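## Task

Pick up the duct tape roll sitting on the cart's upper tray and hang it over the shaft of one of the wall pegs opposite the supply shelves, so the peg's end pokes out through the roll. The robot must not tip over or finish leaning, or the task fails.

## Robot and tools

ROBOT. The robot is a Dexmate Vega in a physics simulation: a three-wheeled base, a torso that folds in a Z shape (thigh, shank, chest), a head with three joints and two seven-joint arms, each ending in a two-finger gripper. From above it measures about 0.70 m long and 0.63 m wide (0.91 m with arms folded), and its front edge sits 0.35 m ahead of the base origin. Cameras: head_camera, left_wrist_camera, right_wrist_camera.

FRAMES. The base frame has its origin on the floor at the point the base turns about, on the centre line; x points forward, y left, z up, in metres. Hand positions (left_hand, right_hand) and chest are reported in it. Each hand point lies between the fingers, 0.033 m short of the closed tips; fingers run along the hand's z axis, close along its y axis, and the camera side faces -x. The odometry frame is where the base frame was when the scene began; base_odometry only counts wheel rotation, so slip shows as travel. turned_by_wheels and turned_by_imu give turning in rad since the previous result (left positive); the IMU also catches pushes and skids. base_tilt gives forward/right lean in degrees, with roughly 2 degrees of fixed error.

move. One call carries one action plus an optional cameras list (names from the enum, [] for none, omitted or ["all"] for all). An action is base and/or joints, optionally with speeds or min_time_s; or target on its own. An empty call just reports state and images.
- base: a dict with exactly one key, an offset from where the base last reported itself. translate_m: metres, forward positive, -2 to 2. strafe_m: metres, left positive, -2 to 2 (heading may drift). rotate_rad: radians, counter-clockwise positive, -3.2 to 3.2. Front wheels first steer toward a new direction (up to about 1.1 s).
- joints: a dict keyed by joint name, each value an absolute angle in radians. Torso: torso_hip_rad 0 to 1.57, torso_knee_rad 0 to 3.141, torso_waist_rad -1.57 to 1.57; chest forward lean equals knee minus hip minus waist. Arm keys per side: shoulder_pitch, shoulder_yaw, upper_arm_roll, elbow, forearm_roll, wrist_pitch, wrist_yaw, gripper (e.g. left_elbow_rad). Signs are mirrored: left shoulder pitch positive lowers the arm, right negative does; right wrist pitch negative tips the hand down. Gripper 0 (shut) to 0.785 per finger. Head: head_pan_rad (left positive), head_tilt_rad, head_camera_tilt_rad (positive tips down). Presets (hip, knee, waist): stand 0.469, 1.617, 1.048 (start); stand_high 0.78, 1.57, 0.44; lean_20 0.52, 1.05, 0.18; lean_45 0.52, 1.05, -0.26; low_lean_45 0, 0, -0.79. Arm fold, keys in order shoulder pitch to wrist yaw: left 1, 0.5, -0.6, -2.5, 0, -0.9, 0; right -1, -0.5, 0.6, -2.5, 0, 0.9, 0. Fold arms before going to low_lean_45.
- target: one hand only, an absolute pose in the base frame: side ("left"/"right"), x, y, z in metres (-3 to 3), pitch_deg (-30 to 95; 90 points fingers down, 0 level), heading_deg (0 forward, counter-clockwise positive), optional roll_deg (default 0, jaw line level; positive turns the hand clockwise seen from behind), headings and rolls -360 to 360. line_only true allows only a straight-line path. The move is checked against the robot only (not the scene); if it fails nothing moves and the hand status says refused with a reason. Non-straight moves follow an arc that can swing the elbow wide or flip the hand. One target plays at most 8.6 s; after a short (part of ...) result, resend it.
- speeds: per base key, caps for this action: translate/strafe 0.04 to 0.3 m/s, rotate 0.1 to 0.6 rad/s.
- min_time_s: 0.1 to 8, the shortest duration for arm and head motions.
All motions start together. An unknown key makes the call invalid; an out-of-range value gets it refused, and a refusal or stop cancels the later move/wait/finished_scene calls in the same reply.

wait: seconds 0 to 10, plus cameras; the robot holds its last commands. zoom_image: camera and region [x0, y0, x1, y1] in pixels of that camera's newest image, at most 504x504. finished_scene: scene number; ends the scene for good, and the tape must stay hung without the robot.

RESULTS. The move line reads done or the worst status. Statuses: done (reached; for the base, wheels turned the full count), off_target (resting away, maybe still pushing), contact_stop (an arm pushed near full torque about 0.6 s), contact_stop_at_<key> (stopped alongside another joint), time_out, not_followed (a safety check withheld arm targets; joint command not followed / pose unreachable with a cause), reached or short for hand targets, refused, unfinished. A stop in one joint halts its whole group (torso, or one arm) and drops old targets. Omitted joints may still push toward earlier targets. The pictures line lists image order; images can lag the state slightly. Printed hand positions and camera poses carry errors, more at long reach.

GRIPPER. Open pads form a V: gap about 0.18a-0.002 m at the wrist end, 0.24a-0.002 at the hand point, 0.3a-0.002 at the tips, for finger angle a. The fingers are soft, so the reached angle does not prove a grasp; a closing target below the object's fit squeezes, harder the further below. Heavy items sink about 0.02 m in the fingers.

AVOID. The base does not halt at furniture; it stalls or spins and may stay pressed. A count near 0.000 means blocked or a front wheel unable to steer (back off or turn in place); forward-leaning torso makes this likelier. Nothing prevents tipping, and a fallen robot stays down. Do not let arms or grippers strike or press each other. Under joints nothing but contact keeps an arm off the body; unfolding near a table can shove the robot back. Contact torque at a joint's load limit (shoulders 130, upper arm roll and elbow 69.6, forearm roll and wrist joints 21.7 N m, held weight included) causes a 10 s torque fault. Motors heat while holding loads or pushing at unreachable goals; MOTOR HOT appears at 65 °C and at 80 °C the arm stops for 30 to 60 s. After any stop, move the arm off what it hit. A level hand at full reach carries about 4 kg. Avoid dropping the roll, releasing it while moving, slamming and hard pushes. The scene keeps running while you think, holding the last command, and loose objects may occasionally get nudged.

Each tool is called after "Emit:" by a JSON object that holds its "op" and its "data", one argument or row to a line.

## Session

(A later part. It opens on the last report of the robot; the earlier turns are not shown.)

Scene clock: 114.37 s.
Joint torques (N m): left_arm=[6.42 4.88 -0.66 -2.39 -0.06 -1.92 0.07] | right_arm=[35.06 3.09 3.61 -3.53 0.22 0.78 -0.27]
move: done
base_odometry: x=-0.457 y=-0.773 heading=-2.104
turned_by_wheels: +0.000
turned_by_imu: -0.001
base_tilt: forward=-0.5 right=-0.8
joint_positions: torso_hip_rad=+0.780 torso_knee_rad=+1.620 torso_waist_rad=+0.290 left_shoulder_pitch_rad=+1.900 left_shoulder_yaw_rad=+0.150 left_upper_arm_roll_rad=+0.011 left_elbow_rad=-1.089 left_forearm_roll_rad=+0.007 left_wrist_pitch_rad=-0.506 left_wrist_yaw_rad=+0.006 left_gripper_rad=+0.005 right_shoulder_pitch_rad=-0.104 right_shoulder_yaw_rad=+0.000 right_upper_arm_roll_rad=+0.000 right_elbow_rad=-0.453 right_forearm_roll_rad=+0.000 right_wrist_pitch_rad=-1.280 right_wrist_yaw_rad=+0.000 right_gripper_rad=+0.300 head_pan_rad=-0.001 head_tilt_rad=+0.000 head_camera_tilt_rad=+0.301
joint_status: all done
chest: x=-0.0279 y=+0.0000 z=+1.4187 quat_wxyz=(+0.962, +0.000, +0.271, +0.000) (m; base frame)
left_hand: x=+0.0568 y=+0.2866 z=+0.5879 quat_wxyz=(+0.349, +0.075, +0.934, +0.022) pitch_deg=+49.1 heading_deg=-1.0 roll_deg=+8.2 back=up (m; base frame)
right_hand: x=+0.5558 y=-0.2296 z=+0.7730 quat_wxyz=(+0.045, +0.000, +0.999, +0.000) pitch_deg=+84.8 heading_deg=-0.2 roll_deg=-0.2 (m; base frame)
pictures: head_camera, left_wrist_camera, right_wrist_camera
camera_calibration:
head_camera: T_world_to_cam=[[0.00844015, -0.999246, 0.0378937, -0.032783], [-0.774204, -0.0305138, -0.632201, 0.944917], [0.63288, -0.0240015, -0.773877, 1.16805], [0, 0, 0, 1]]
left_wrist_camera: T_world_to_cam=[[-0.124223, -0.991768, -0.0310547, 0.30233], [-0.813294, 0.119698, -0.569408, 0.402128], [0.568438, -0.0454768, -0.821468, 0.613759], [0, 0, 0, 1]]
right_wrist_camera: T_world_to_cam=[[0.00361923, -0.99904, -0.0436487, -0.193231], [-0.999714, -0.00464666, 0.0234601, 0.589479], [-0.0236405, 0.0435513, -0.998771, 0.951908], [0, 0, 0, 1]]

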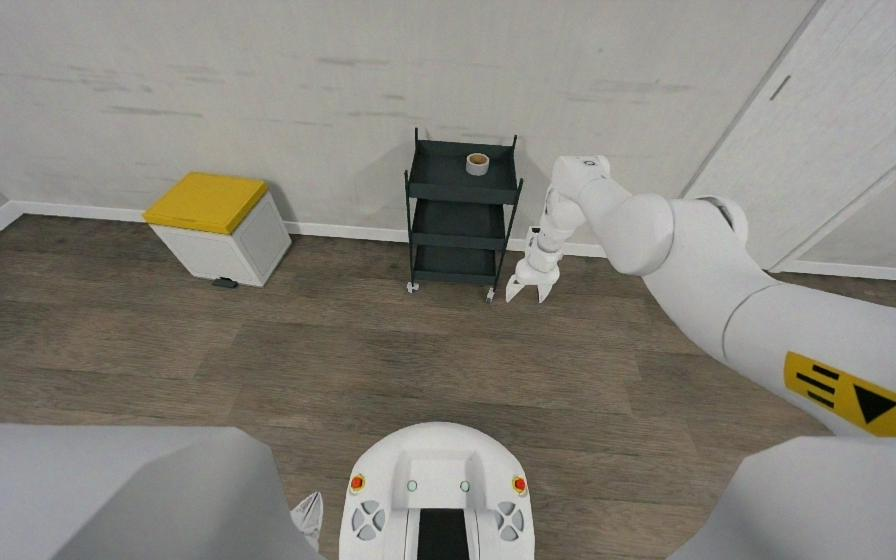

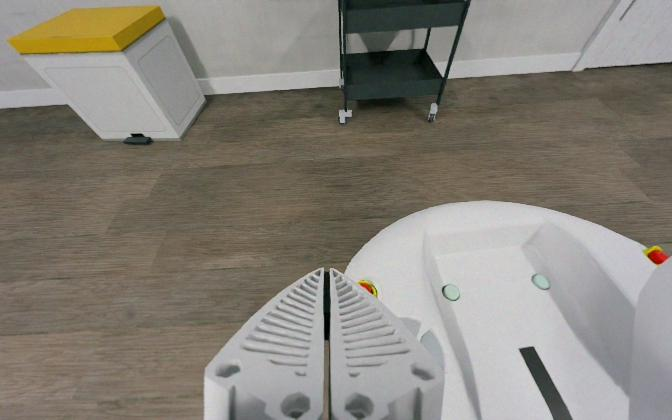

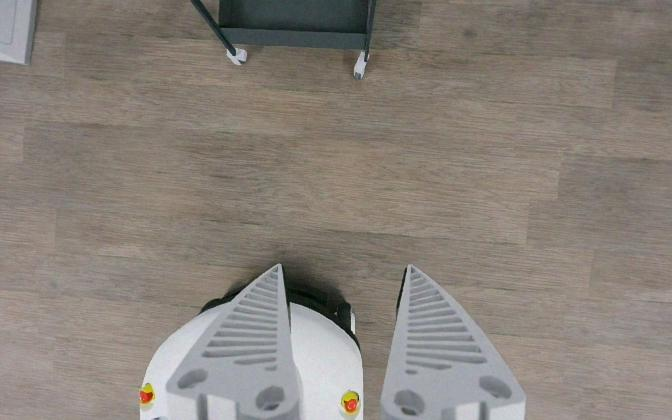

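Emit:
{"op": "move", "data": {
  "joints": {"torso_hip_rad":0.68,"torso_knee_rad":1.9,"torso_waist_rad":0.67,"head_camera_tilt_rad":0.45},
  "cameras": []
}}

Emit:
{"op": "move", "data": {
  "base": {"strafe_m":0.055},
  "cameras": ["head_camera"]
}}

Emit:
{"op": "move", "data": {
  "base": {"translate_m":0.45},
  "speeds": {"translate_m":0.2}
}}

Scene clock: 127.37 s.
Joint torques (N m): left_arm=[7.69 2.87 -0.71 -1.06 -0.2 -0.94 0.12] | right_arm=[35.03 3.28 3.14 -4.4 0.11 0.08 -0.15]
move: done
base_odometry: x=-0.457 y=-0.773 heading=-2.104
turned_by_wheels: +0.000
turned_by_imu: +0.000
base_tilt: forward=-0.5 right=-0.8
joint_positions: torso_hip_rad=+0.680 torso_knee_rad=+1.900 torso_waist_rad=+0.670 left_shoulder_pitch_rad=+1.900 left_shoulder_yaw_rad=+0.150 left_upper_arm_roll_rad=+0.011 left_elbow_rad=-1.089 left_forearm_roll_rad=+0.007 left_wrist_pitch_rad=-0.506 left_wrist_yaw_rad=+0.006 left_gripper_rad=+0.005 right_shoulder_pitch_rad=-0.100 right_shoulder_yaw_rad=+0.000 right_upper_arm_roll_rad=+0.000 right_elbow_rad=-0.450 right_forearm_roll_rad=+0.000 right_wrist_pitch_rad=-1.280 right_wrist_yaw_rad=+0.000 right_gripper_rad=+0.300 head_pan_rad=-0.001 head_tilt_rad=+0.000 head_camera_tilt_rad=+0.449
joint_status: all done
chest: x=+0.1555 y=+0.0000 z=+1.4422 quat_wxyz=(+0.962, +0.000, +0.272, +0.000) (m; base frame)
left_hand: x=+0.2400 y=+0.2866 z=+0.6114 quat_wxyz=(+0.349, +0.075, +0.934, +0.022) pitch_deg=+49.1 heading_deg=-1.0 roll_deg=+8.2 back=up (m; base frame)
right_hand: x=+0.7395 y=-0.2296 z=+0.7974 quat_wxyz=(+0.045, +0.000, +0.999, +0.000) pitch_deg=+84.8 heading_deg=-0.2 roll_deg=-0.2 (m; base frame)
pictures: none

Scene clock: 130.33 s.
Joint torques (N m): left_arm=[7.99 1.14 0.98 -1.85 0.27 -1.77 -0.02] | right_arm=[35.71 -0.19 3.17 -4.23 0.02 -0.11 -0.23]
move: done
base_odometry: x=-0.410 y=-0.801 heading=-2.104
turned_by_wheels: +0.000
turned_by_imu: -0.008
base_tilt: forward=-0.5 right=-1.0
base_status: done
joint_positions: torso_hip_rad=+0.680 torso_knee_rad=+1.900 torso_waist_rad=+0.670 left_shoulder_pitch_rad=+1.900 left_shoulder_yaw_rad=+0.150 left_upper_arm_roll_rad=+0.011 left_elbow_rad=-1.089 left_forearm_roll_rad=+0.007 left_wrist_pitch_rad=-0.506 left_wrist_yaw_rad=+0.006 left_gripper_rad=+0.005 right_shoulder_pitch_rad=-0.100 right_shoulder_yaw_rad=+0.000 right_upper_arm_roll_rad=+0.000 right_elbow_rad=-0.450 right_forearm_roll_rad=+0.000 right_wrist_pitch_rad=-1.280 right_wrist_yaw_rad=+0.000 right_gripper_rad=+0.300 head_pan_rad=+0.000 head_tilt_rad=+0.000 head_camera_tilt_rad=+0.449
chest: x=+0.1555 y=+0.0000 z=+1.4422 quat_wxyz=(+0.962, +0.000, +0.272, +0.000) (m; base frame)
left_hand: x=+0.2401 y=+0.2867 z=+0.6114 quat_wxyz=(+0.349, +0.075, +0.934, +0.022) pitch_deg=+49.1 heading_deg=-1.0 roll_deg=+8.2 back=up (m; base frame)
right_hand: x=+0.7395 y=-0.2295 z=+0.7974 quat_wxyz=(+0.045, +0.000, +0.999, +0.000) pitch_deg=+84.8 heading_deg=-0.1 roll_deg=-0.1 (m; base frame)
pictures: head_camera
camera_calibration:
head_camera: T_world_to_cam=[[0.0140335, -0.99925, 0.0360853, -0.0331475], [-0.859405, -0.0305007, -0.510385, 0.925798], [0.511103, -0.0238494, -0.859188, 1.21596], [0, 0, 0, 1]]

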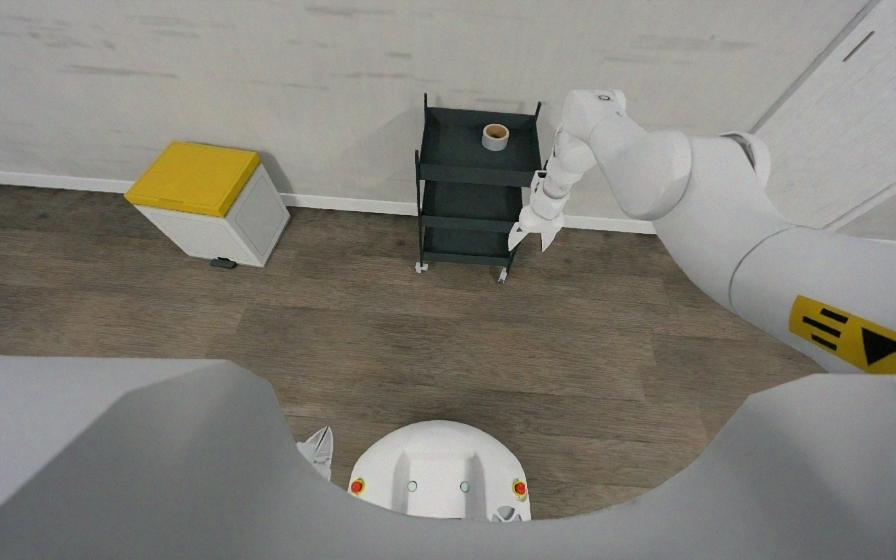

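Scene clock: 134.40 s.
Joint torques (N m): left_arm=[8.58 1.78 -0.33 -2.06 0.5 -0.95 0.33] | right_arm=[35.88 0.6 2.66 -4.12 -0.15 0.76 -0.09]
move: done
base_odometry: x=-0.638 y=-1.189 heading=-2.106
turned_by_wheels: -0.001
turned_by_imu: +0.002
base_tilt: forward=-0.6 right=-0.8
base_status: done
joint_positions: torso_hip_rad=+0.680 torso_knee_rad=+1.900 torso_waist_rad=+0.670 left_shoulder_pitch_rad=+1.900 left_shoulder_yaw_rad=+0.150 left_upper_arm_roll_rad=+0.011 left_elbow_rad=-1.089 left_forearm_roll_rad=+0.007 left_wrist_pitch_rad=-0.506 left_wrist_yaw_rad=+0.006 left_gripper_rad=+0.005 right_shoulder_pitch_rad=-0.100 right_shoulder_yaw_rad=+0.000 right_upper_arm_roll_rad=+0.000 right_elbow_rad=-0.450 right_forearm_roll_rad=+0.000 right_wrist_pitch_rad=-1.280 right_wrist_yaw_rad=+0.000 right_gripper_rad=+0.300 head_pan_rad=+0.000 head_tilt_rad=+0.000 head_camera_tilt_rad=+0.449
chest: x=+0.1556 y=+0.0000 z=+1.4422 quat_wxyz=(+0.962, +0.000, +0.272, +0.000) (m; base frame)
left_hand: x=+0.2401 y=+0.2867 z=+0.6114 quat_wxyz=(+0.349, +0.075, +0.934, +0.022) pitch_deg=+49.1 heading_deg=-1.0 roll_deg=+8.2 back=up (m; base frame)
right_hand: x=+0.7396 y=-0.2295 z=+0.7974 quat_wxyz=(+0.045, +0.000, +0.999, +0.000) pitch_deg=+84.8 heading_deg=-0.1 roll_deg=-0.1 (m; base frame)
pictures: head_camera, left_wrist_camera, right_wrist_camera
camera_calibration:
head_camera: T_world_to_cam=[[0.0140354, -0.99925, 0.0360846, -0.033147], [-0.859431, -0.0305008, -0.510341, 0.925782], [0.511059, -0.0238494, -0.859215, 1.21596], [0, 0, 0, 1]]
left_wrist_camera: T_world_to_cam=[[-0.124275, -0.991761, -0.0310665, 0.325873], [-0.813399, 0.119756, -0.569245, 0.564499], [0.568276, -0.0454735, -0.82158, 0.528958], [0, 0, 0, 1]]
right_wrist_camera: T_world_to_cam=[[0.00365037, -0.999036, -0.0437488, -0.192686], [-0.999708, -0.0046906, 0.0236984, 0.772454], [-0.0238808, 0.0436495, -0.998761, 0.98074], [0, 0, 0, 1]]

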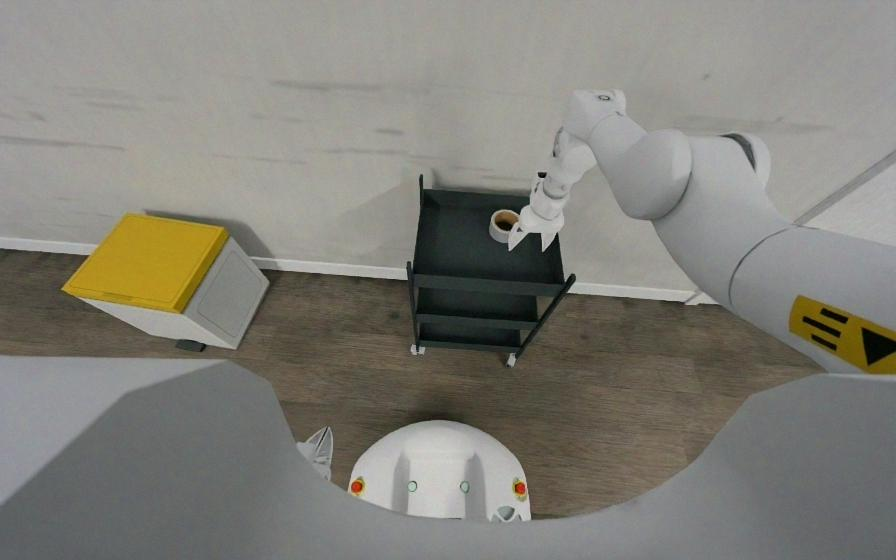

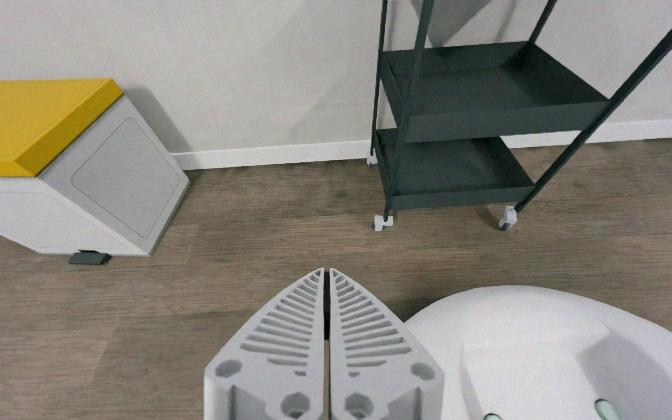

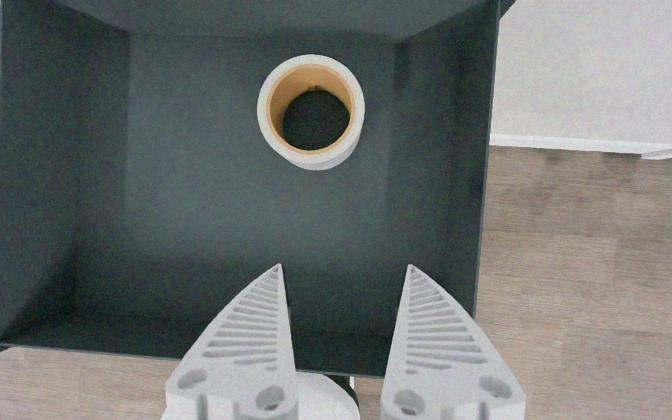

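Emit:
{"op": "move", "data": {
  "base": {"translate_m":0.143},
  "joints": {"right_gripper_rad":0.2},
  "speeds": {"translate_m":0.1},
  "cameras": ["right_wrist_camera","head_camera"]
}}

Scene clock: 145.43 s.
Joint torques (N m): left_arm=[9.88 1.92 -0.88 -1.95 -0.12 -0.37 0.08] | right_arm=[36.1 0.87 3.76 -3.67 -0.1 0.62 -0.13]
move: done
base_odometry: x=-0.711 y=-1.312 heading=-2.107
turned_by_wheels: -0.001
turned_by_imu: -0.002
base_tilt: forward=-0.6 right=-0.8
base_status: done
joint_positions: torso_hip_rad=+0.680 torso_knee_rad=+1.900 torso_waist_rad=+0.670 left_shoulder_pitch_rad=+1.900 left_shoulder_yaw_rad=+0.150 left_upper_arm_roll_rad=+0.011 left_elbow_rad=-1.089 left_forearm_roll_rad=+0.007 left_wrist_pitch_rad=-0.506 left_wrist_yaw_rad=+0.006 left_gripper_rad=+0.005 right_shoulder_pitch_rad=-0.100 right_shoulder_yaw_rad=+0.000 right_upper_arm_roll_rad=+0.000 right_elbow_rad=-0.450 right_forearm_roll_rad=+0.000 right_wrist_pitch_rad=-1.280 right_wrist_yaw_rad=+0.000 right_gripper_rad=+0.200 head_pan_rad=+0.000 head_tilt_rad=+0.000 head_camera_tilt_rad=+0.449
joint_status: all done
chest: x=+0.1556 y=+0.0000 z=+1.4422 quat_wxyz=(+0.962, +0.000, +0.272, +0.000) (m; base frame)
left_hand: x=+0.2401 y=+0.2867 z=+0.6114 quat_wxyz=(+0.349, +0.075, +0.934, +0.022) pitch_deg=+49.1 heading_deg=-1.0 roll_deg=+8.2 back=up (m; base frame)
right_hand: x=+0.7396 y=-0.2295 z=+0.7974 quat_wxyz=(+0.045, +0.000, +0.999, +0.000) pitch_deg=+84.8 heading_deg=-0.1 roll_deg=-0.1 (m; base frame)
pictures: head_camera, right_wrist_camera
camera_calibration:
head_camera: T_world_to_cam=[[0.0140347, -0.99925, 0.0360849, -0.0331473], [-0.859422, -0.0305007, -0.510357, 0.925793], [0.511075, -0.0238494, -0.859205, 1.21596], [0, 0, 0, 1]]
right_wrist_camera: T_world_to_cam=[[0.00364947, -0.999036, -0.043748, -0.192686], [-0.999708, -0.00468928, 0.0236891, 0.772455], [-0.0238714, 0.0436488, -0.998762, 0.980748], [0, 0, 0, 1]]

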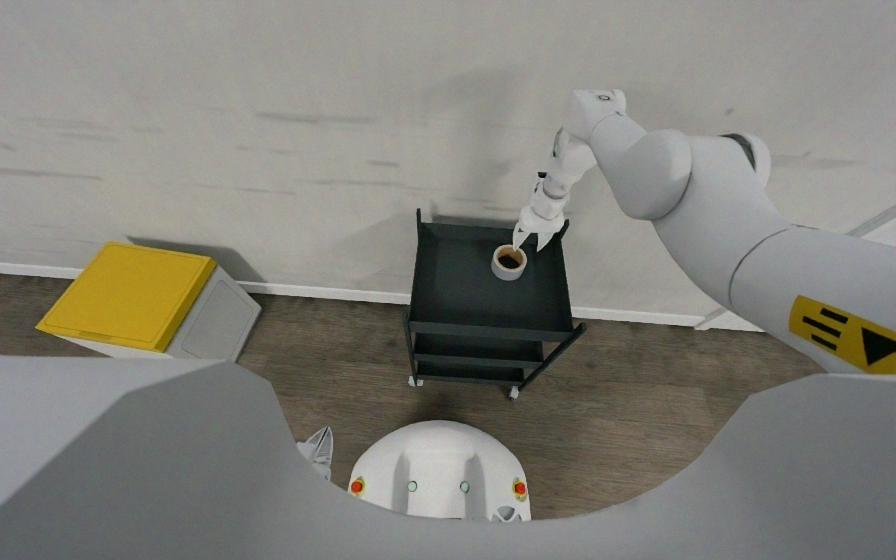

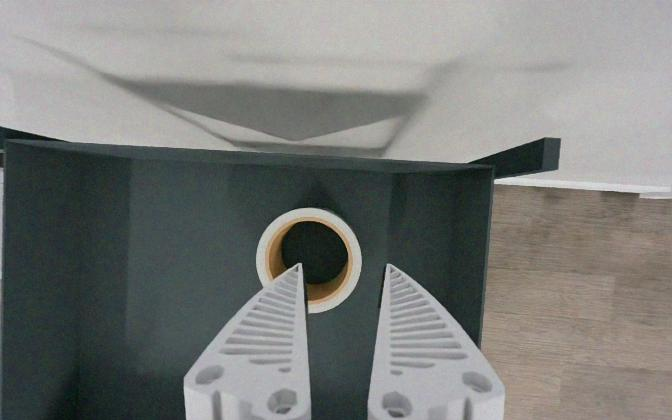

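Emit:
{"op": "move", "data": {
  "target": {"side":"right","x":0.742,"y":-0.238,"z":0.755,"pitch_deg":87,"heading_deg":0,"line_only":true},
  "cameras": ["right_wrist_camera","head_camera"]
}}

Scene clock: 149.17 s.
Joint torques (N m): left_arm=[8.78 1.85 -0.08 -1.76 0.54 -2.07 0.22] | right_arm=[35.6 1.81 3.28 -3.95 -0.2 0.72 -0.3]
move: refused
base_odometry: x=-0.711 y=-1.312 heading=-2.107
turned_by_wheels: +0.000
turned_by_imu: +0.000
base_tilt: forward=-0.6 right=-0.9
joint_positions: torso_hip_rad=+0.680 torso_knee_rad=+1.900 torso_waist_rad=+0.670 left_shoulder_pitch_rad=+1.900 left_shoulder_yaw_rad=+0.150 left_upper_arm_roll_rad=+0.011 left_elbow_rad=-1.089 left_forearm_roll_rad=+0.007 left_wrist_pitch_rad=-0.506 left_wrist_yaw_rad=+0.006 left_gripper_rad=+0.005 right_shoulder_pitch_rad=-0.100 right_shoulder_yaw_rad=+0.000 right_upper_arm_roll_rad=+0.000 right_elbow_rad=-0.450 right_forearm_roll_rad=+0.000 right_wrist_pitch_rad=-1.280 right_wrist_yaw_rad=+0.000 right_gripper_rad=+0.200 head_pan_rad=+0.000 head_tilt_rad=+0.000 head_camera_tilt_rad=+0.449
chest: x=+0.1556 y=+0.0000 z=+1.4422 quat_wxyz=(+0.962, +0.000, +0.272, +0.000) (m; base frame)
left_hand: x=+0.2401 y=+0.2867 z=+0.6114 quat_wxyz=(+0.349, +0.075, +0.934, +0.022) pitch_deg=+49.1 heading_deg=-1.0 roll_deg=+8.2 back=up (m; base frame)
right_hand: x=+0.7396 y=-0.2295 z=+0.7974 quat_wxyz=(+0.045, +0.000, +0.999, +0.000) pitch_deg=+84.8 heading_deg=-0.1 roll_deg=-0.1 (m; base frame)
right_hand_status: refused: no posture of the arm gets there (out of reach): the closest leaves the hand 3.0 cm and 0 deg from the pose. Nothing moved. At pitch 72 a posture exists at this place; the way there is not checked.
pictures: head_camera, right_wrist_camera
camera_calibration:
head_camera: T_world_to_cam=[[0.0140347, -0.99925, 0.0360848, -0.0331472], [-0.859422, -0.0305008, -0.510357, 0.925793], [0.511075, -0.0238493, -0.859205, 1.21596], [0, 0, 0, 1]]
right_wrist_camera: T_world_to_cam=[[0.00364948, -0.999036, -0.043748, -0.192686], [-0.999708, -0.0046893, 0.0236893, 0.772455], [-0.0238716, 0.0436488, -0.998762, 0.980748], [0, 0, 0, 1]]

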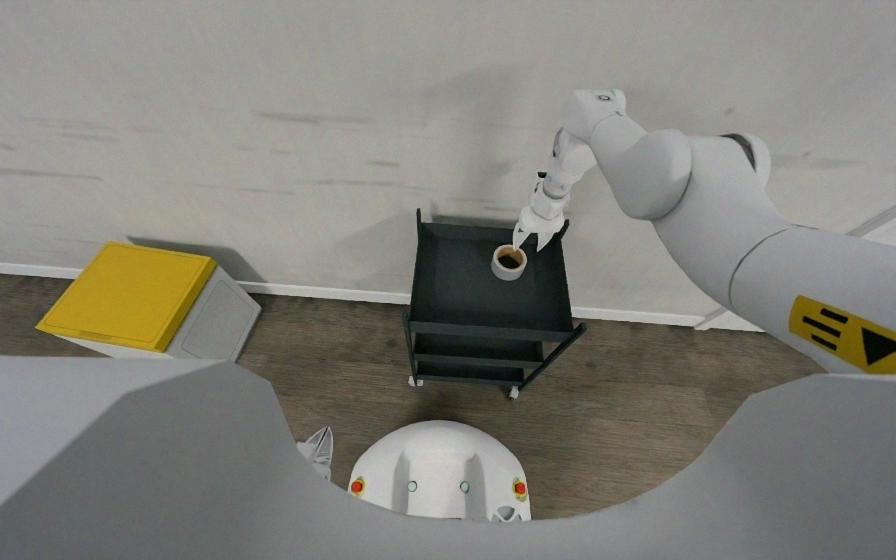

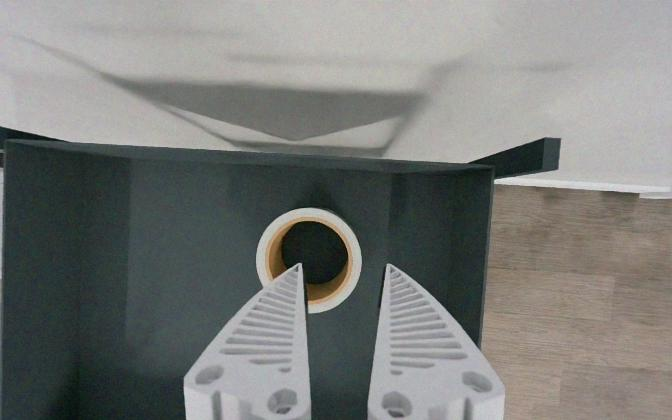

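Emit:
{"op": "move", "data": {
  "joints": {"torso_hip_rad":0.60,"torso_knee_rad":1.770,"torso_waist_rad":0.62,"right_shoulder_yaw_rad":-0.014},
  "cameras": ["right_wrist_camera","head_camera"]
}}

Scene clock: 166.33 s.
Joint torques (N m): left_arm=[9.54 0.57 0.96 -0.6 0.04 -1.92 0.36] | right_arm=[36.33 -0.42 2.82 -3.46 0.04 -0.37 -0.23]
move: done
base_odometry: x=-0.711 y=-1.312 heading=-2.107
turned_by_wheels: +0.000
turned_by_imu: +0.000
base_tilt: forward=-0.5 right=-0.8
joint_positions: torso_hip_rad=+0.600 torso_knee_rad=+1.770 torso_waist_rad=+0.620 left_shoulder_pitch_rad=+1.900 left_shoulder_yaw_rad=+0.150 left_upper_arm_roll_rad=+0.011 left_elbow_rad=-1.089 left_forearm_roll_rad=+0.007 left_wrist_pitch_rad=-0.506 left_wrist_yaw_rad=+0.006 left_gripper_rad=+0.005 right_shoulder_pitch_rad=-0.100 right_shoulder_yaw_rad=-0.014 right_upper_arm_roll_rad=+0.000 right_elbow_rad=-0.450 right_forearm_roll_rad=+0.000 right_wrist_pitch_rad=-1.280 right_wrist_yaw_rad=+0.000 right_gripper_rad=+0.200 head_pan_rad=+0.000 head_tilt_rad=+0.000 head_camera_tilt_rad=+0.449
joint_status: all done
chest: x=+0.1589 y=+0.0000 z=+1.4178 quat_wxyz=(+0.962, +0.000, +0.272, +0.000) (m; base frame)
left_hand: x=+0.2436 y=+0.2867 z=+0.5870 quat_wxyz=(+0.349, +0.075, +0.934, +0.022) pitch_deg=+49.1 heading_deg=-1.0 roll_deg=+8.2 back=up (m; base frame)
right_hand: x=+0.7429 y=-0.2406 z=+0.7731 quat_wxyz=(+0.045, +0.005, +0.999, -0.004) pitch_deg=+84.8 heading_deg=-5.9 roll_deg=-5.3 (m; base frame)
pictures: head_camera, right_wrist_camera
camera_calibration:
head_camera: T_world_to_cam=[[0.0140298, -0.99925, 0.0360867, -0.0323169], [-0.859353, -0.0305007, -0.510473, 0.916389], [0.511191, -0.0238494, -0.859136, 1.19319], [0, 0, 0, 1]]
right_wrist_camera: T_world_to_cam=[[-0.00713662, -0.999343, -0.0355378, -0.203218], [-0.999703, 0.0063018, 0.023548, 0.779102], [-0.0233086, 0.0356953, -0.999091, 0.955021], [0, 0, 0, 1]]

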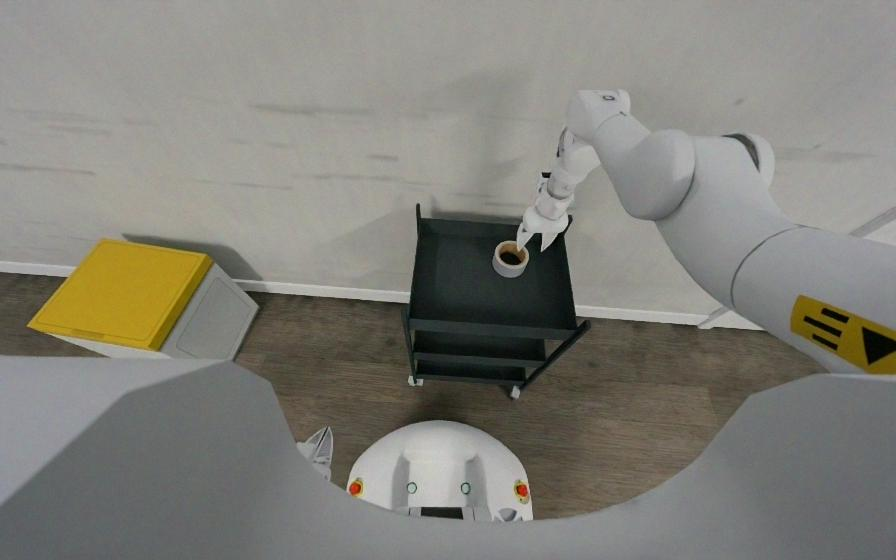

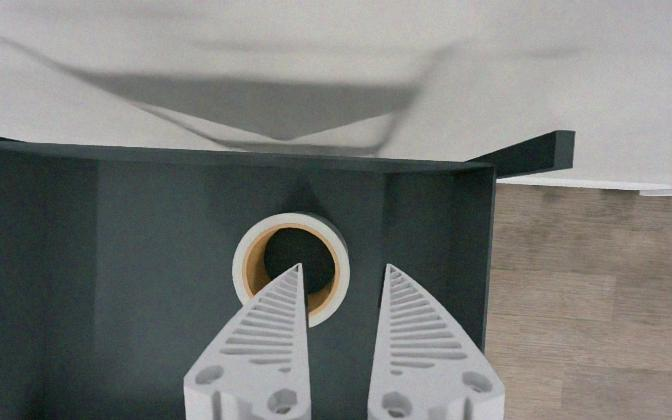

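Emit:
{"op": "move", "data": {
  "joints": {"torso_hip_rad":0.55,"torso_knee_rad":1.692,"torso_waist_rad":0.592},
  "cameras": ["right_wrist_camera","head_camera"]
}}

Emit:
{"op": "zoom_image", "data": {
  "camera": "head_camera",
  "region": [400, 180, 600, 340]
}}

Scene clock: 174.57 s.
Joint torques (N m): left_arm=[8.18 2.26 -1.35 -0.84 0.54 -2.34 0.39] | right_arm=[35.53 -0.55 3.24 -3.92 -0.04 0.64 -0.29]
move: done
base_odometry: x=-0.711 y=-1.312 heading=-2.107
turned_by_wheels: +0.000
turned_by_imu: +0.000
base_tilt: forward=-0.5 right=-0.8
joint_positions: torso_hip_rad=+0.550 torso_knee_rad=+1.692 torso_waist_rad=+0.592 left_shoulder_pitch_rad=+1.900 left_shoulder_yaw_rad=+0.150 left_upper_arm_roll_rad=+0.011 left_elbow_rad=-1.089 left_forearm_roll_rad=+0.007 left_wrist_pitch_rad=-0.506 left_wrist_yaw_rad=+0.006 left_gripper_rad=+0.005 right_shoulder_pitch_rad=-0.100 right_shoulder_yaw_rad=-0.014 right_upper_arm_roll_rad=+0.000 right_elbow_rad=-0.450 right_forearm_roll_rad=+0.000 right_wrist_pitch_rad=-1.280 right_wrist_yaw_rad=+0.000 right_gripper_rad=+0.200 head_pan_rad=+0.000 head_tilt_rad=+0.000 head_camera_tilt_rad=+0.449
joint_status: all done
chest: x=+0.1616 y=+0.0000 z=+1.4013 quat_wxyz=(+0.962, +0.000, +0.272, +0.000) (m; base frame)
left_hand: x=+0.2462 y=+0.2867 z=+0.5705 quat_wxyz=(+0.349, +0.075, +0.934, +0.022) pitch_deg=+49.1 heading_deg=-1.0 roll_deg=+8.2 back=up (m; base frame)
right_hand: x=+0.7456 y=-0.2408 z=+0.7567 quat_wxyz=(+0.045, +0.005, +0.999, -0.005) pitch_deg=+84.8 heading_deg=-6.1 roll_deg=-5.5 (m; base frame)
pictures: head_camera, right_wrist_camera
camera_calibration:
head_camera: T_world_to_cam=[[0.0140298, -0.99925, 0.0360867, -0.0317598], [-0.859353, -0.0305007, -0.510473, 0.910275], [0.51119, -0.0238494, -0.859136, 1.17767], [0, 0, 0, 1]]
right_wrist_camera: T_world_to_cam=[[-0.00741492, -0.999348, -0.0353257, -0.204024], [-0.999701, 0.00658516, 0.0235474, 0.782227], [-0.0232994, 0.0354898, -0.999098, 0.938583], [0, 0, 0, 1]]

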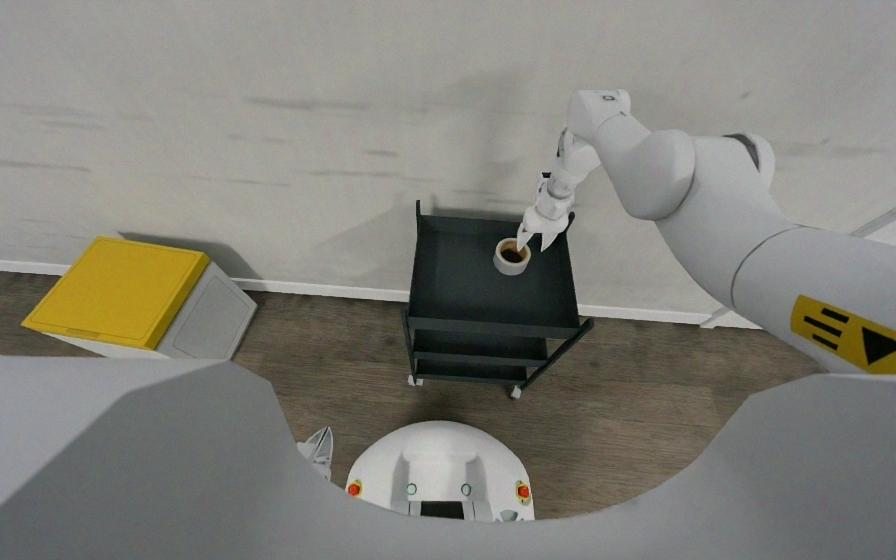

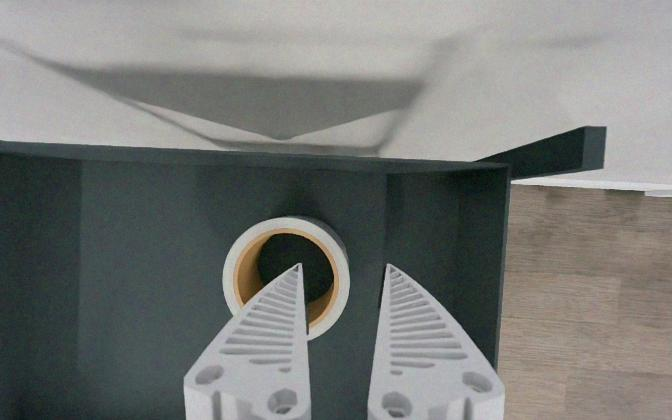

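Scaled by 2.520 from the camera's 896x560 image, which has a finer 960x600 frame.

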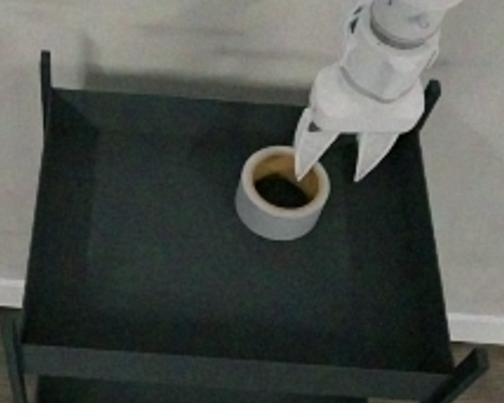

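Emit:
{"op": "move", "data": {
  "joints": {"torso_hip_rad":0.522,"torso_knee_rad":1.646,"torso_waist_rad":0.574,"right_shoulder_yaw_rad":-0.01},
  "cameras": []
}}

Emit:
{"op": "move", "data": {
  "joints": {"torso_hip_rad":0.5,"torso_knee_rad":1.61,"torso_waist_rad":0.56},
  "cameras": ["right_wrist_camera","head_camera"]
}}

Emit:
{"op": "zoom_image", "data": {
  "camera": "head_camera",
  "region": [450, 180, 600, 300]
}}

Scene clock: 181.60 s.
Joint torques (N m): left_arm=[7.4 1.7 -0.74 -1.52 0.3 -2.62 0.6] | right_arm=[35.53 3.43 2.67 -5.36 -0.07 1.28 -0.21]
Motor temperatures (°C): left_arm=[34 33 34 32 37 36 39] | right_arm=[38 31 38 34 36 33 38]
move: done
base_odometry: x=-0.711 y=-1.312 heading=-2.107
turned_by_wheels: +0.000
turned_by_imu: +0.000
base_tilt: forward=-0.6 right=-0.8
joint_positions: torso_hip_rad=+0.522 torso_knee_rad=+1.646 torso_waist_rad=+0.574 left_shoulder_pitch_rad=+1.900 left_shoulder_yaw_rad=+0.150 left_upper_arm_roll_rad=+0.011 left_elbow_rad=-1.089 left_forearm_roll_rad=+0.007 left_wrist_pitch_rad=-0.506 left_wrist_yaw_rad=+0.006 left_gripper_rad=+0.005 right_shoulder_pitch_rad=-0.100 right_shoulder_yaw_rad=-0.010 right_upper_arm_roll_rad=+0.000 right_elbow_rad=-0.450 right_forearm_roll_rad=+0.000 right_wrist_pitch_rad=-1.280 right_wrist_yaw_rad=+0.000 right_gripper_rad=+0.200 head_pan_rad=+0.000 head_tilt_rad=+0.000 head_camera_tilt_rad=+0.449
joint_status: all done
chest: x=+0.1618 y=+0.0000 z=+1.3915 quat_wxyz=(+0.962, +0.000, +0.272, +0.000) (m; base frame)
left_hand: x=+0.2465 y=+0.2867 z=+0.5607 quat_wxyz=(+0.349, +0.075, +0.934, +0.022) pitch_deg=+49.1 heading_deg=-1.0 roll_deg=+8.2 back=up (m; base frame)
right_hand: x=+0.7459 y=-0.2380 z=+0.7468 quat_wxyz=(+0.045, +0.004, +0.999, -0.003) pitch_deg=+84.8 heading_deg=-4.6 roll_deg=-4.1 (m; base frame)
pictures: none

Scene clock: 182.60 s.
Joint torques (N m): left_arm=[8.81 2.86 -0.44 -3.3 0.25 -2.33 0.45] | right_arm=[35.64 2.47 2.91 -5.33 -0.08 0.86 -0.1]
move: done
base_odometry: x=-0.711 y=-1.312 heading=-2.107
turned_by_wheels: +0.000
turned_by_imu: +0.000
base_tilt: forward=-0.5 right=-0.9
joint_positions: torso_hip_rad=+0.500 torso_knee_rad=+1.610 torso_waist_rad=+0.560 left_shoulder_pitch_rad=+1.900 left_shoulder_yaw_rad=+0.150 left_upper_arm_roll_rad=+0.011 left_elbow_rad=-1.089 left_forearm_roll_rad=+0.007 left_wrist_pitch_rad=-0.506 left_wrist_yaw_rad=+0.006 left_gripper_rad=+0.005 right_shoulder_pitch_rad=-0.100 right_shoulder_yaw_rad=-0.010 right_upper_arm_roll_rad=+0.000 right_elbow_rad=-0.450 right_forearm_roll_rad=+0.000 right_wrist_pitch_rad=-1.280 right_wrist_yaw_rad=+0.000 right_gripper_rad=+0.200 head_pan_rad=+0.000 head_tilt_rad=+0.000 head_camera_tilt_rad=+0.449
joint_status: all done
chest: x=+0.1620 y=+0.0000 z=+1.3835 quat_wxyz=(+0.962, +0.000, +0.272, +0.000) (m; base frame)
left_hand: x=+0.2466 y=+0.2867 z=+0.5527 quat_wxyz=(+0.349, +0.075, +0.934, +0.022) pitch_deg=+49.1 heading_deg=-1.0 roll_deg=+8.2 back=up (m; base frame)
right_hand: x=+0.7460 y=-0.2378 z=+0.7388 quat_wxyz=(+0.045, +0.004, +0.999, -0.003) pitch_deg=+84.8 heading_deg=-4.5 roll_deg=-4.0 (m; base frame)
pictures: head_camera, right_wrist_camera
camera_calibration:
head_camera: T_world_to_cam=[[0.0140297, -0.99925, 0.0360868, -0.0311204], [-0.859352, -0.0305007, -0.510475, 0.901472], [0.511193, -0.0238494, -0.859135, 1.16214], [0, 0, 0, 1]]
right_wrist_camera: T_world_to_cam=[[-0.00439693, -0.999282, -0.0376218, -0.202101], [-0.999716, 0.00351197, 0.0235564, 0.782297], [-0.0234074, 0.0377147, -0.999014, 0.921164], [0, 0, 0, 1]]

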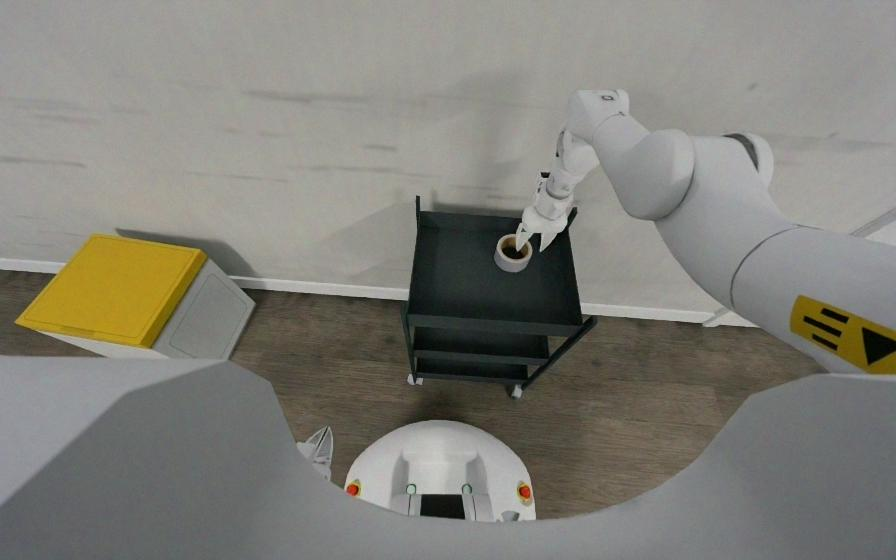

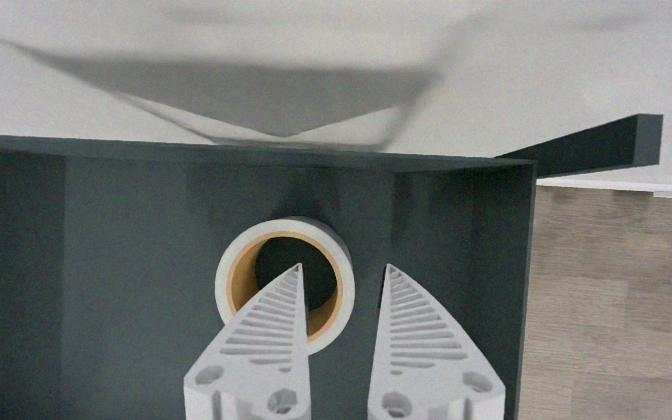

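Scaled by 3.360 from the camera's 896x560 image, which has a finer 960x600 frame.

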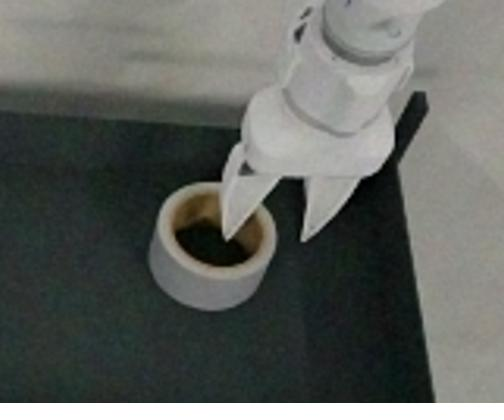

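Emit:
{"op": "move", "data": {
  "joints": {"torso_hip_rad":0.43,"torso_knee_rad":1.495,"torso_waist_rad":0.515},
  "cameras": ["right_wrist_camera","head_camera"]
}}

Emit:
{"op": "zoom_image", "data": {
  "camera": "head_camera",
  "region": [450, 180, 600, 300]
}}

Scene clock: 188.30 s.
Joint torques (N m): left_arm=[9.66 0.4 -0.38 0.41 -0.78 -1.62 0.48] | right_arm=[36.51 2.79 3.25 -4.76 -0.21 0.61 -0.29]
move: done
base_odometry: x=-0.711 y=-1.312 heading=-2.107
turned_by_wheels: +0.000
turned_by_imu: +0.000
base_tilt: forward=-0.6 right=-1.0
joint_positions: torso_hip_rad=+0.430 torso_knee_rad=+1.495 torso_waist_rad=+0.515 left_shoulder_pitch_rad=+1.900 left_shoulder_yaw_rad=+0.150 left_upper_arm_roll_rad=+0.011 left_elbow_rad=-1.089 left_forearm_roll_rad=+0.007 left_wrist_pitch_rad=-0.506 left_wrist_yaw_rad=+0.006 left_gripper_rad=+0.005 right_shoulder_pitch_rad=-0.100 right_shoulder_yaw_rad=-0.010 right_upper_arm_roll_rad=+0.000 right_elbow_rad=-0.450 right_forearm_roll_rad=+0.000 right_wrist_pitch_rad=-1.280 right_wrist_yaw_rad=+0.000 right_gripper_rad=+0.200 head_pan_rad=+0.000 head_tilt_rad=+0.000 head_camera_tilt_rad=+0.449
joint_status: all done
chest: x=+0.1612 y=+0.0000 z=+1.3566 quat_wxyz=(+0.962, +0.000, +0.272, +0.000) (m; base frame)
left_hand: x=+0.2459 y=+0.2867 z=+0.5259 quat_wxyz=(+0.349, +0.075, +0.934, +0.022) pitch_deg=+49.1 heading_deg=-1.0 roll_deg=+8.2 back=up (m; base frame)
right_hand: x=+0.7453 y=-0.2377 z=+0.7120 quat_wxyz=(+0.045, +0.004, +0.999, -0.003) pitch_deg=+84.8 heading_deg=-4.4 roll_deg=-4.0 (m; base frame)
pictures: head_camera, right_wrist_camera
camera_calibration:
head_camera: T_world_to_cam=[[0.0140297, -0.99925, 0.0360868, -0.0301426], [-0.859351, -0.0305007, -0.510476, 0.887175], [0.511194, -0.0238494, -0.859134, 1.13946], [0, 0, 0, 1]]
right_wrist_camera: T_world_to_cam=[[-0.00437095, -0.999282, -0.0376414, -0.203092], [-0.999716, 0.00348558, 0.0235547, 0.782217], [-0.0234066, 0.0377337, -0.999014, 0.894358], [0, 0, 0, 1]]

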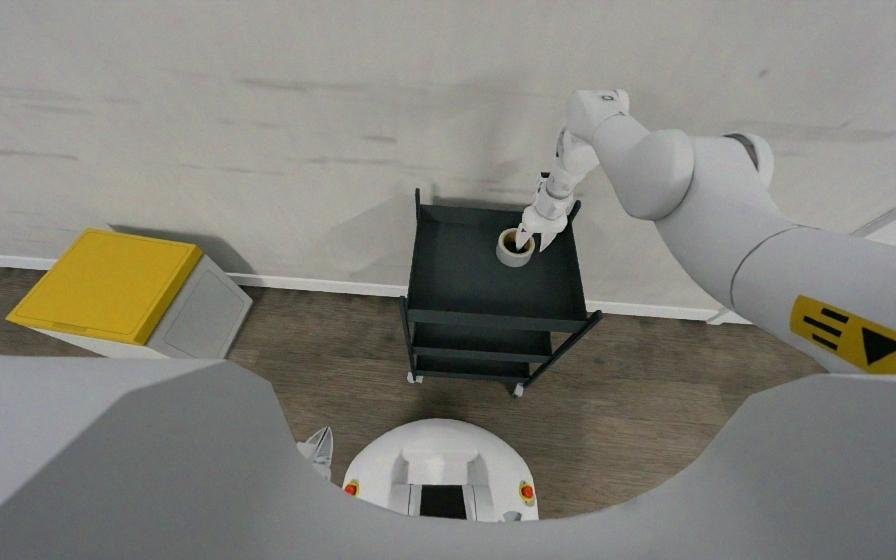

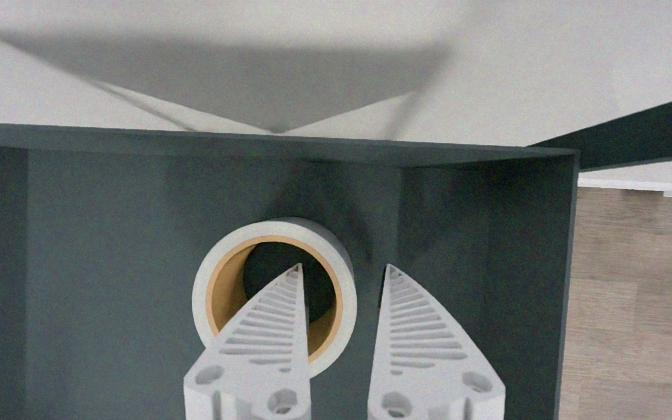

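Scaled by 3.360 from the camera's 896x560 image, which has a finer 960x600 frame.

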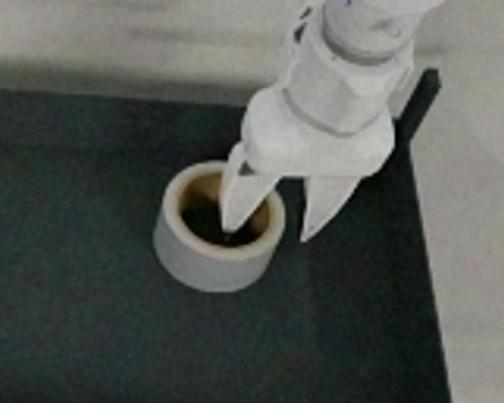

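Emit:
{"op": "move", "data": {
  "joints": {"right_gripper_rad":0.0},
  "cameras": ["right_wrist_camera"]
}}

Emit:
{"op": "move", "data": {
  "joints": {"torso_hip_rad":0.68,"torso_knee_rad":1.9,"torso_waist_rad":0.67},
  "cameras": ["right_wrist_camera","head_camera"]
}}

Scene clock: 193.40 s.
Joint torques (N m): left_arm=[7.64 2.21 -1.2 -0.73 0.51 -2.17 0.04] | right_arm=[36.51 2.57 3.05 -3.71 -0.11 0.78 -0.21]
move: done
base_odometry: x=-0.711 y=-1.312 heading=-2.107
turned_by_wheels: +0.000
turned_by_imu: +0.000
base_tilt: forward=-0.5 right=-0.7
joint_positions: torso_hip_rad=+0.430 torso_knee_rad=+1.495 torso_waist_rad=+0.515 left_shoulder_pitch_rad=+1.900 left_shoulder_yaw_rad=+0.150 left_upper_arm_roll_rad=+0.011 left_elbow_rad=-1.089 left_forearm_roll_rad=+0.007 left_wrist_pitch_rad=-0.506 left_wrist_yaw_rad=+0.006 left_gripper_rad=+0.005 right_shoulder_pitch_rad=-0.100 right_shoulder_yaw_rad=-0.010 right_upper_arm_roll_rad=+0.000 right_elbow_rad=-0.450 right_forearm_roll_rad=+0.000 right_wrist_pitch_rad=-1.280 right_wrist_yaw_rad=+0.000 right_gripper_rad=+0.000 head_pan_rad=+0.000 head_tilt_rad=+0.000 head_camera_tilt_rad=+0.449
joint_status: all done
chest: x=+0.1613 y=+0.0000 z=+1.3566 quat_wxyz=(+0.962, +0.000, +0.272, +0.000) (m; base frame)
left_hand: x=+0.2459 y=+0.2867 z=+0.5259 quat_wxyz=(+0.349, +0.075, +0.934, +0.022) pitch_deg=+49.1 heading_deg=-1.0 roll_deg=+8.2 back=up (m; base frame)
right_hand: x=+0.7453 y=-0.2377 z=+0.7119 quat_wxyz=(+0.045, +0.004, +0.999, -0.003) pitch_deg=+84.8 heading_deg=-4.4 roll_deg=-4.0 (m; base frame)
pictures: right_wrist_camera
camera_calibration:
right_wrist_camera: T_world_to_cam=[[-0.0043628, -0.999282, -0.0376304, -0.203103], [-0.999715, 0.00347588, 0.0236026, 0.782163], [-0.0234549, 0.0377227, -0.999013, 0.894376], [0, 0, 0, 1]]

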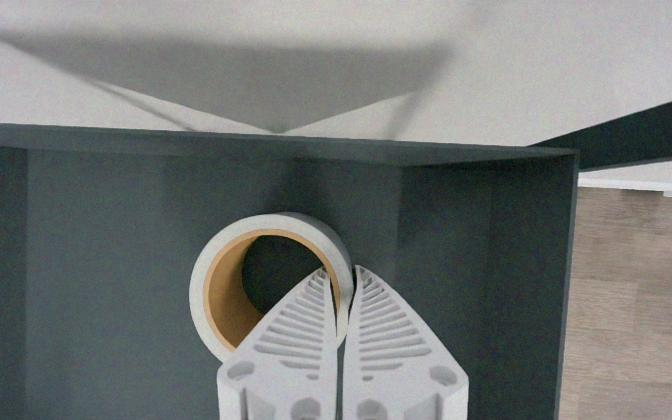

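Scene clock: 196.20 s.
Joint torques (N m): left_arm=[5.94 2.14 2.12 -0.91 0.17 -2.21 0.23] | right_arm=[34.36 2.85 3.04 -4.57 0.04 0.93 -0.25]
move: done
base_odometry: x=-0.711 y=-1.312 heading=-2.107
turned_by_wheels: +0.000
turned_by_imu: +0.000
base_tilt: forward=-0.5 right=-0.8
joint_positions: torso_hip_rad=+0.680 torso_knee_rad=+1.900 torso_waist_rad=+0.670 left_shoulder_pitch_rad=+1.900 left_shoulder_yaw_rad=+0.150 left_upper_arm_roll_rad=+0.011 left_elbow_rad=-1.089 left_forearm_roll_rad=+0.007 left_wrist_pitch_rad=-0.506 left_wrist_yaw_rad=+0.006 left_gripper_rad=+0.005 right_shoulder_pitch_rad=-0.100 right_shoulder_yaw_rad=-0.010 right_upper_arm_roll_rad=+0.000 right_elbow_rad=-0.450 right_forearm_roll_rad=+0.000 right_wrist_pitch_rad=-1.280 right_wrist_yaw_rad=+0.000 right_gripper_rad=+0.000 head_pan_rad=+0.000 head_tilt_rad=+0.000 head_camera_tilt_rad=+0.449
joint_status: all done
chest: x=+0.1556 y=+0.0000 z=+1.4421 quat_wxyz=(+0.962, +0.000, +0.272, +0.000) (m; base frame)
left_hand: x=+0.2401 y=+0.2867 z=+0.6113 quat_wxyz=(+0.349, +0.075, +0.934, +0.022) pitch_deg=+49.1 heading_deg=-1.0 roll_deg=+8.2 back=up (m; base frame)
right_hand: x=+0.7395 y=-0.2377 z=+0.7973 quat_wxyz=(+0.045, +0.004, +0.999, -0.003) pitch_deg=+84.8 heading_deg=-4.5 roll_deg=-4.0 (m; base frame)
pictures: head_camera, right_wrist_camera
camera_calibration:
head_camera: T_world_to_cam=[[0.0140367, -0.99925, 0.0360841, -0.0331459], [-0.85945, -0.0305007, -0.510309, 0.925744], [0.511027, -0.0238494, -0.859234, 1.21596], [0, 0, 0, 1]]
right_wrist_camera: T_world_to_cam=[[-0.00437014, -0.999282, -0.0376295, -0.199911], [-0.999711, 0.00347616, 0.0237903, 0.774227], [-0.0236425, 0.0377226, -0.999009, 0.979682], [0, 0, 0, 1]]

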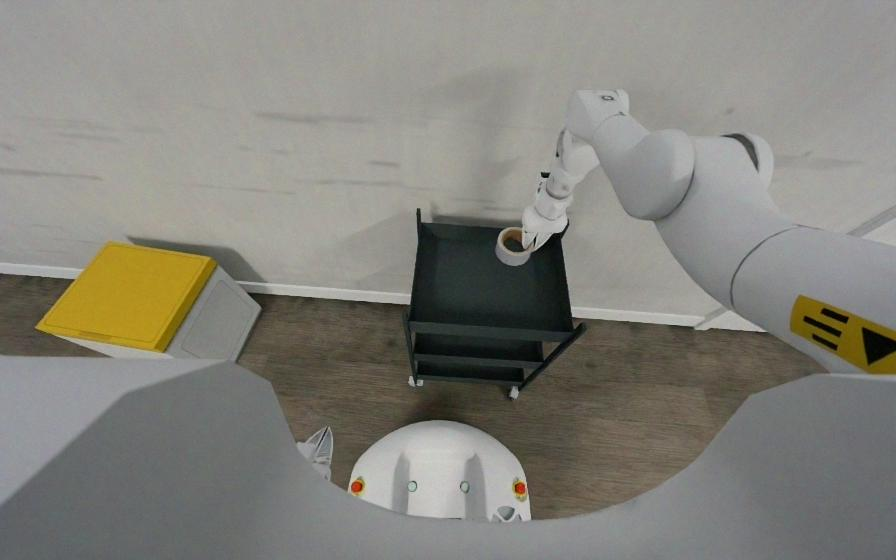

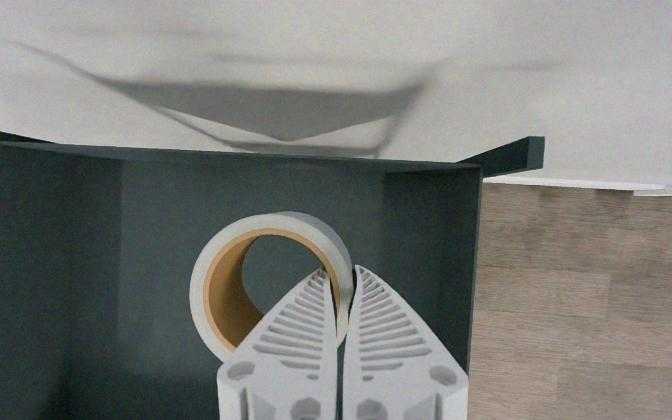

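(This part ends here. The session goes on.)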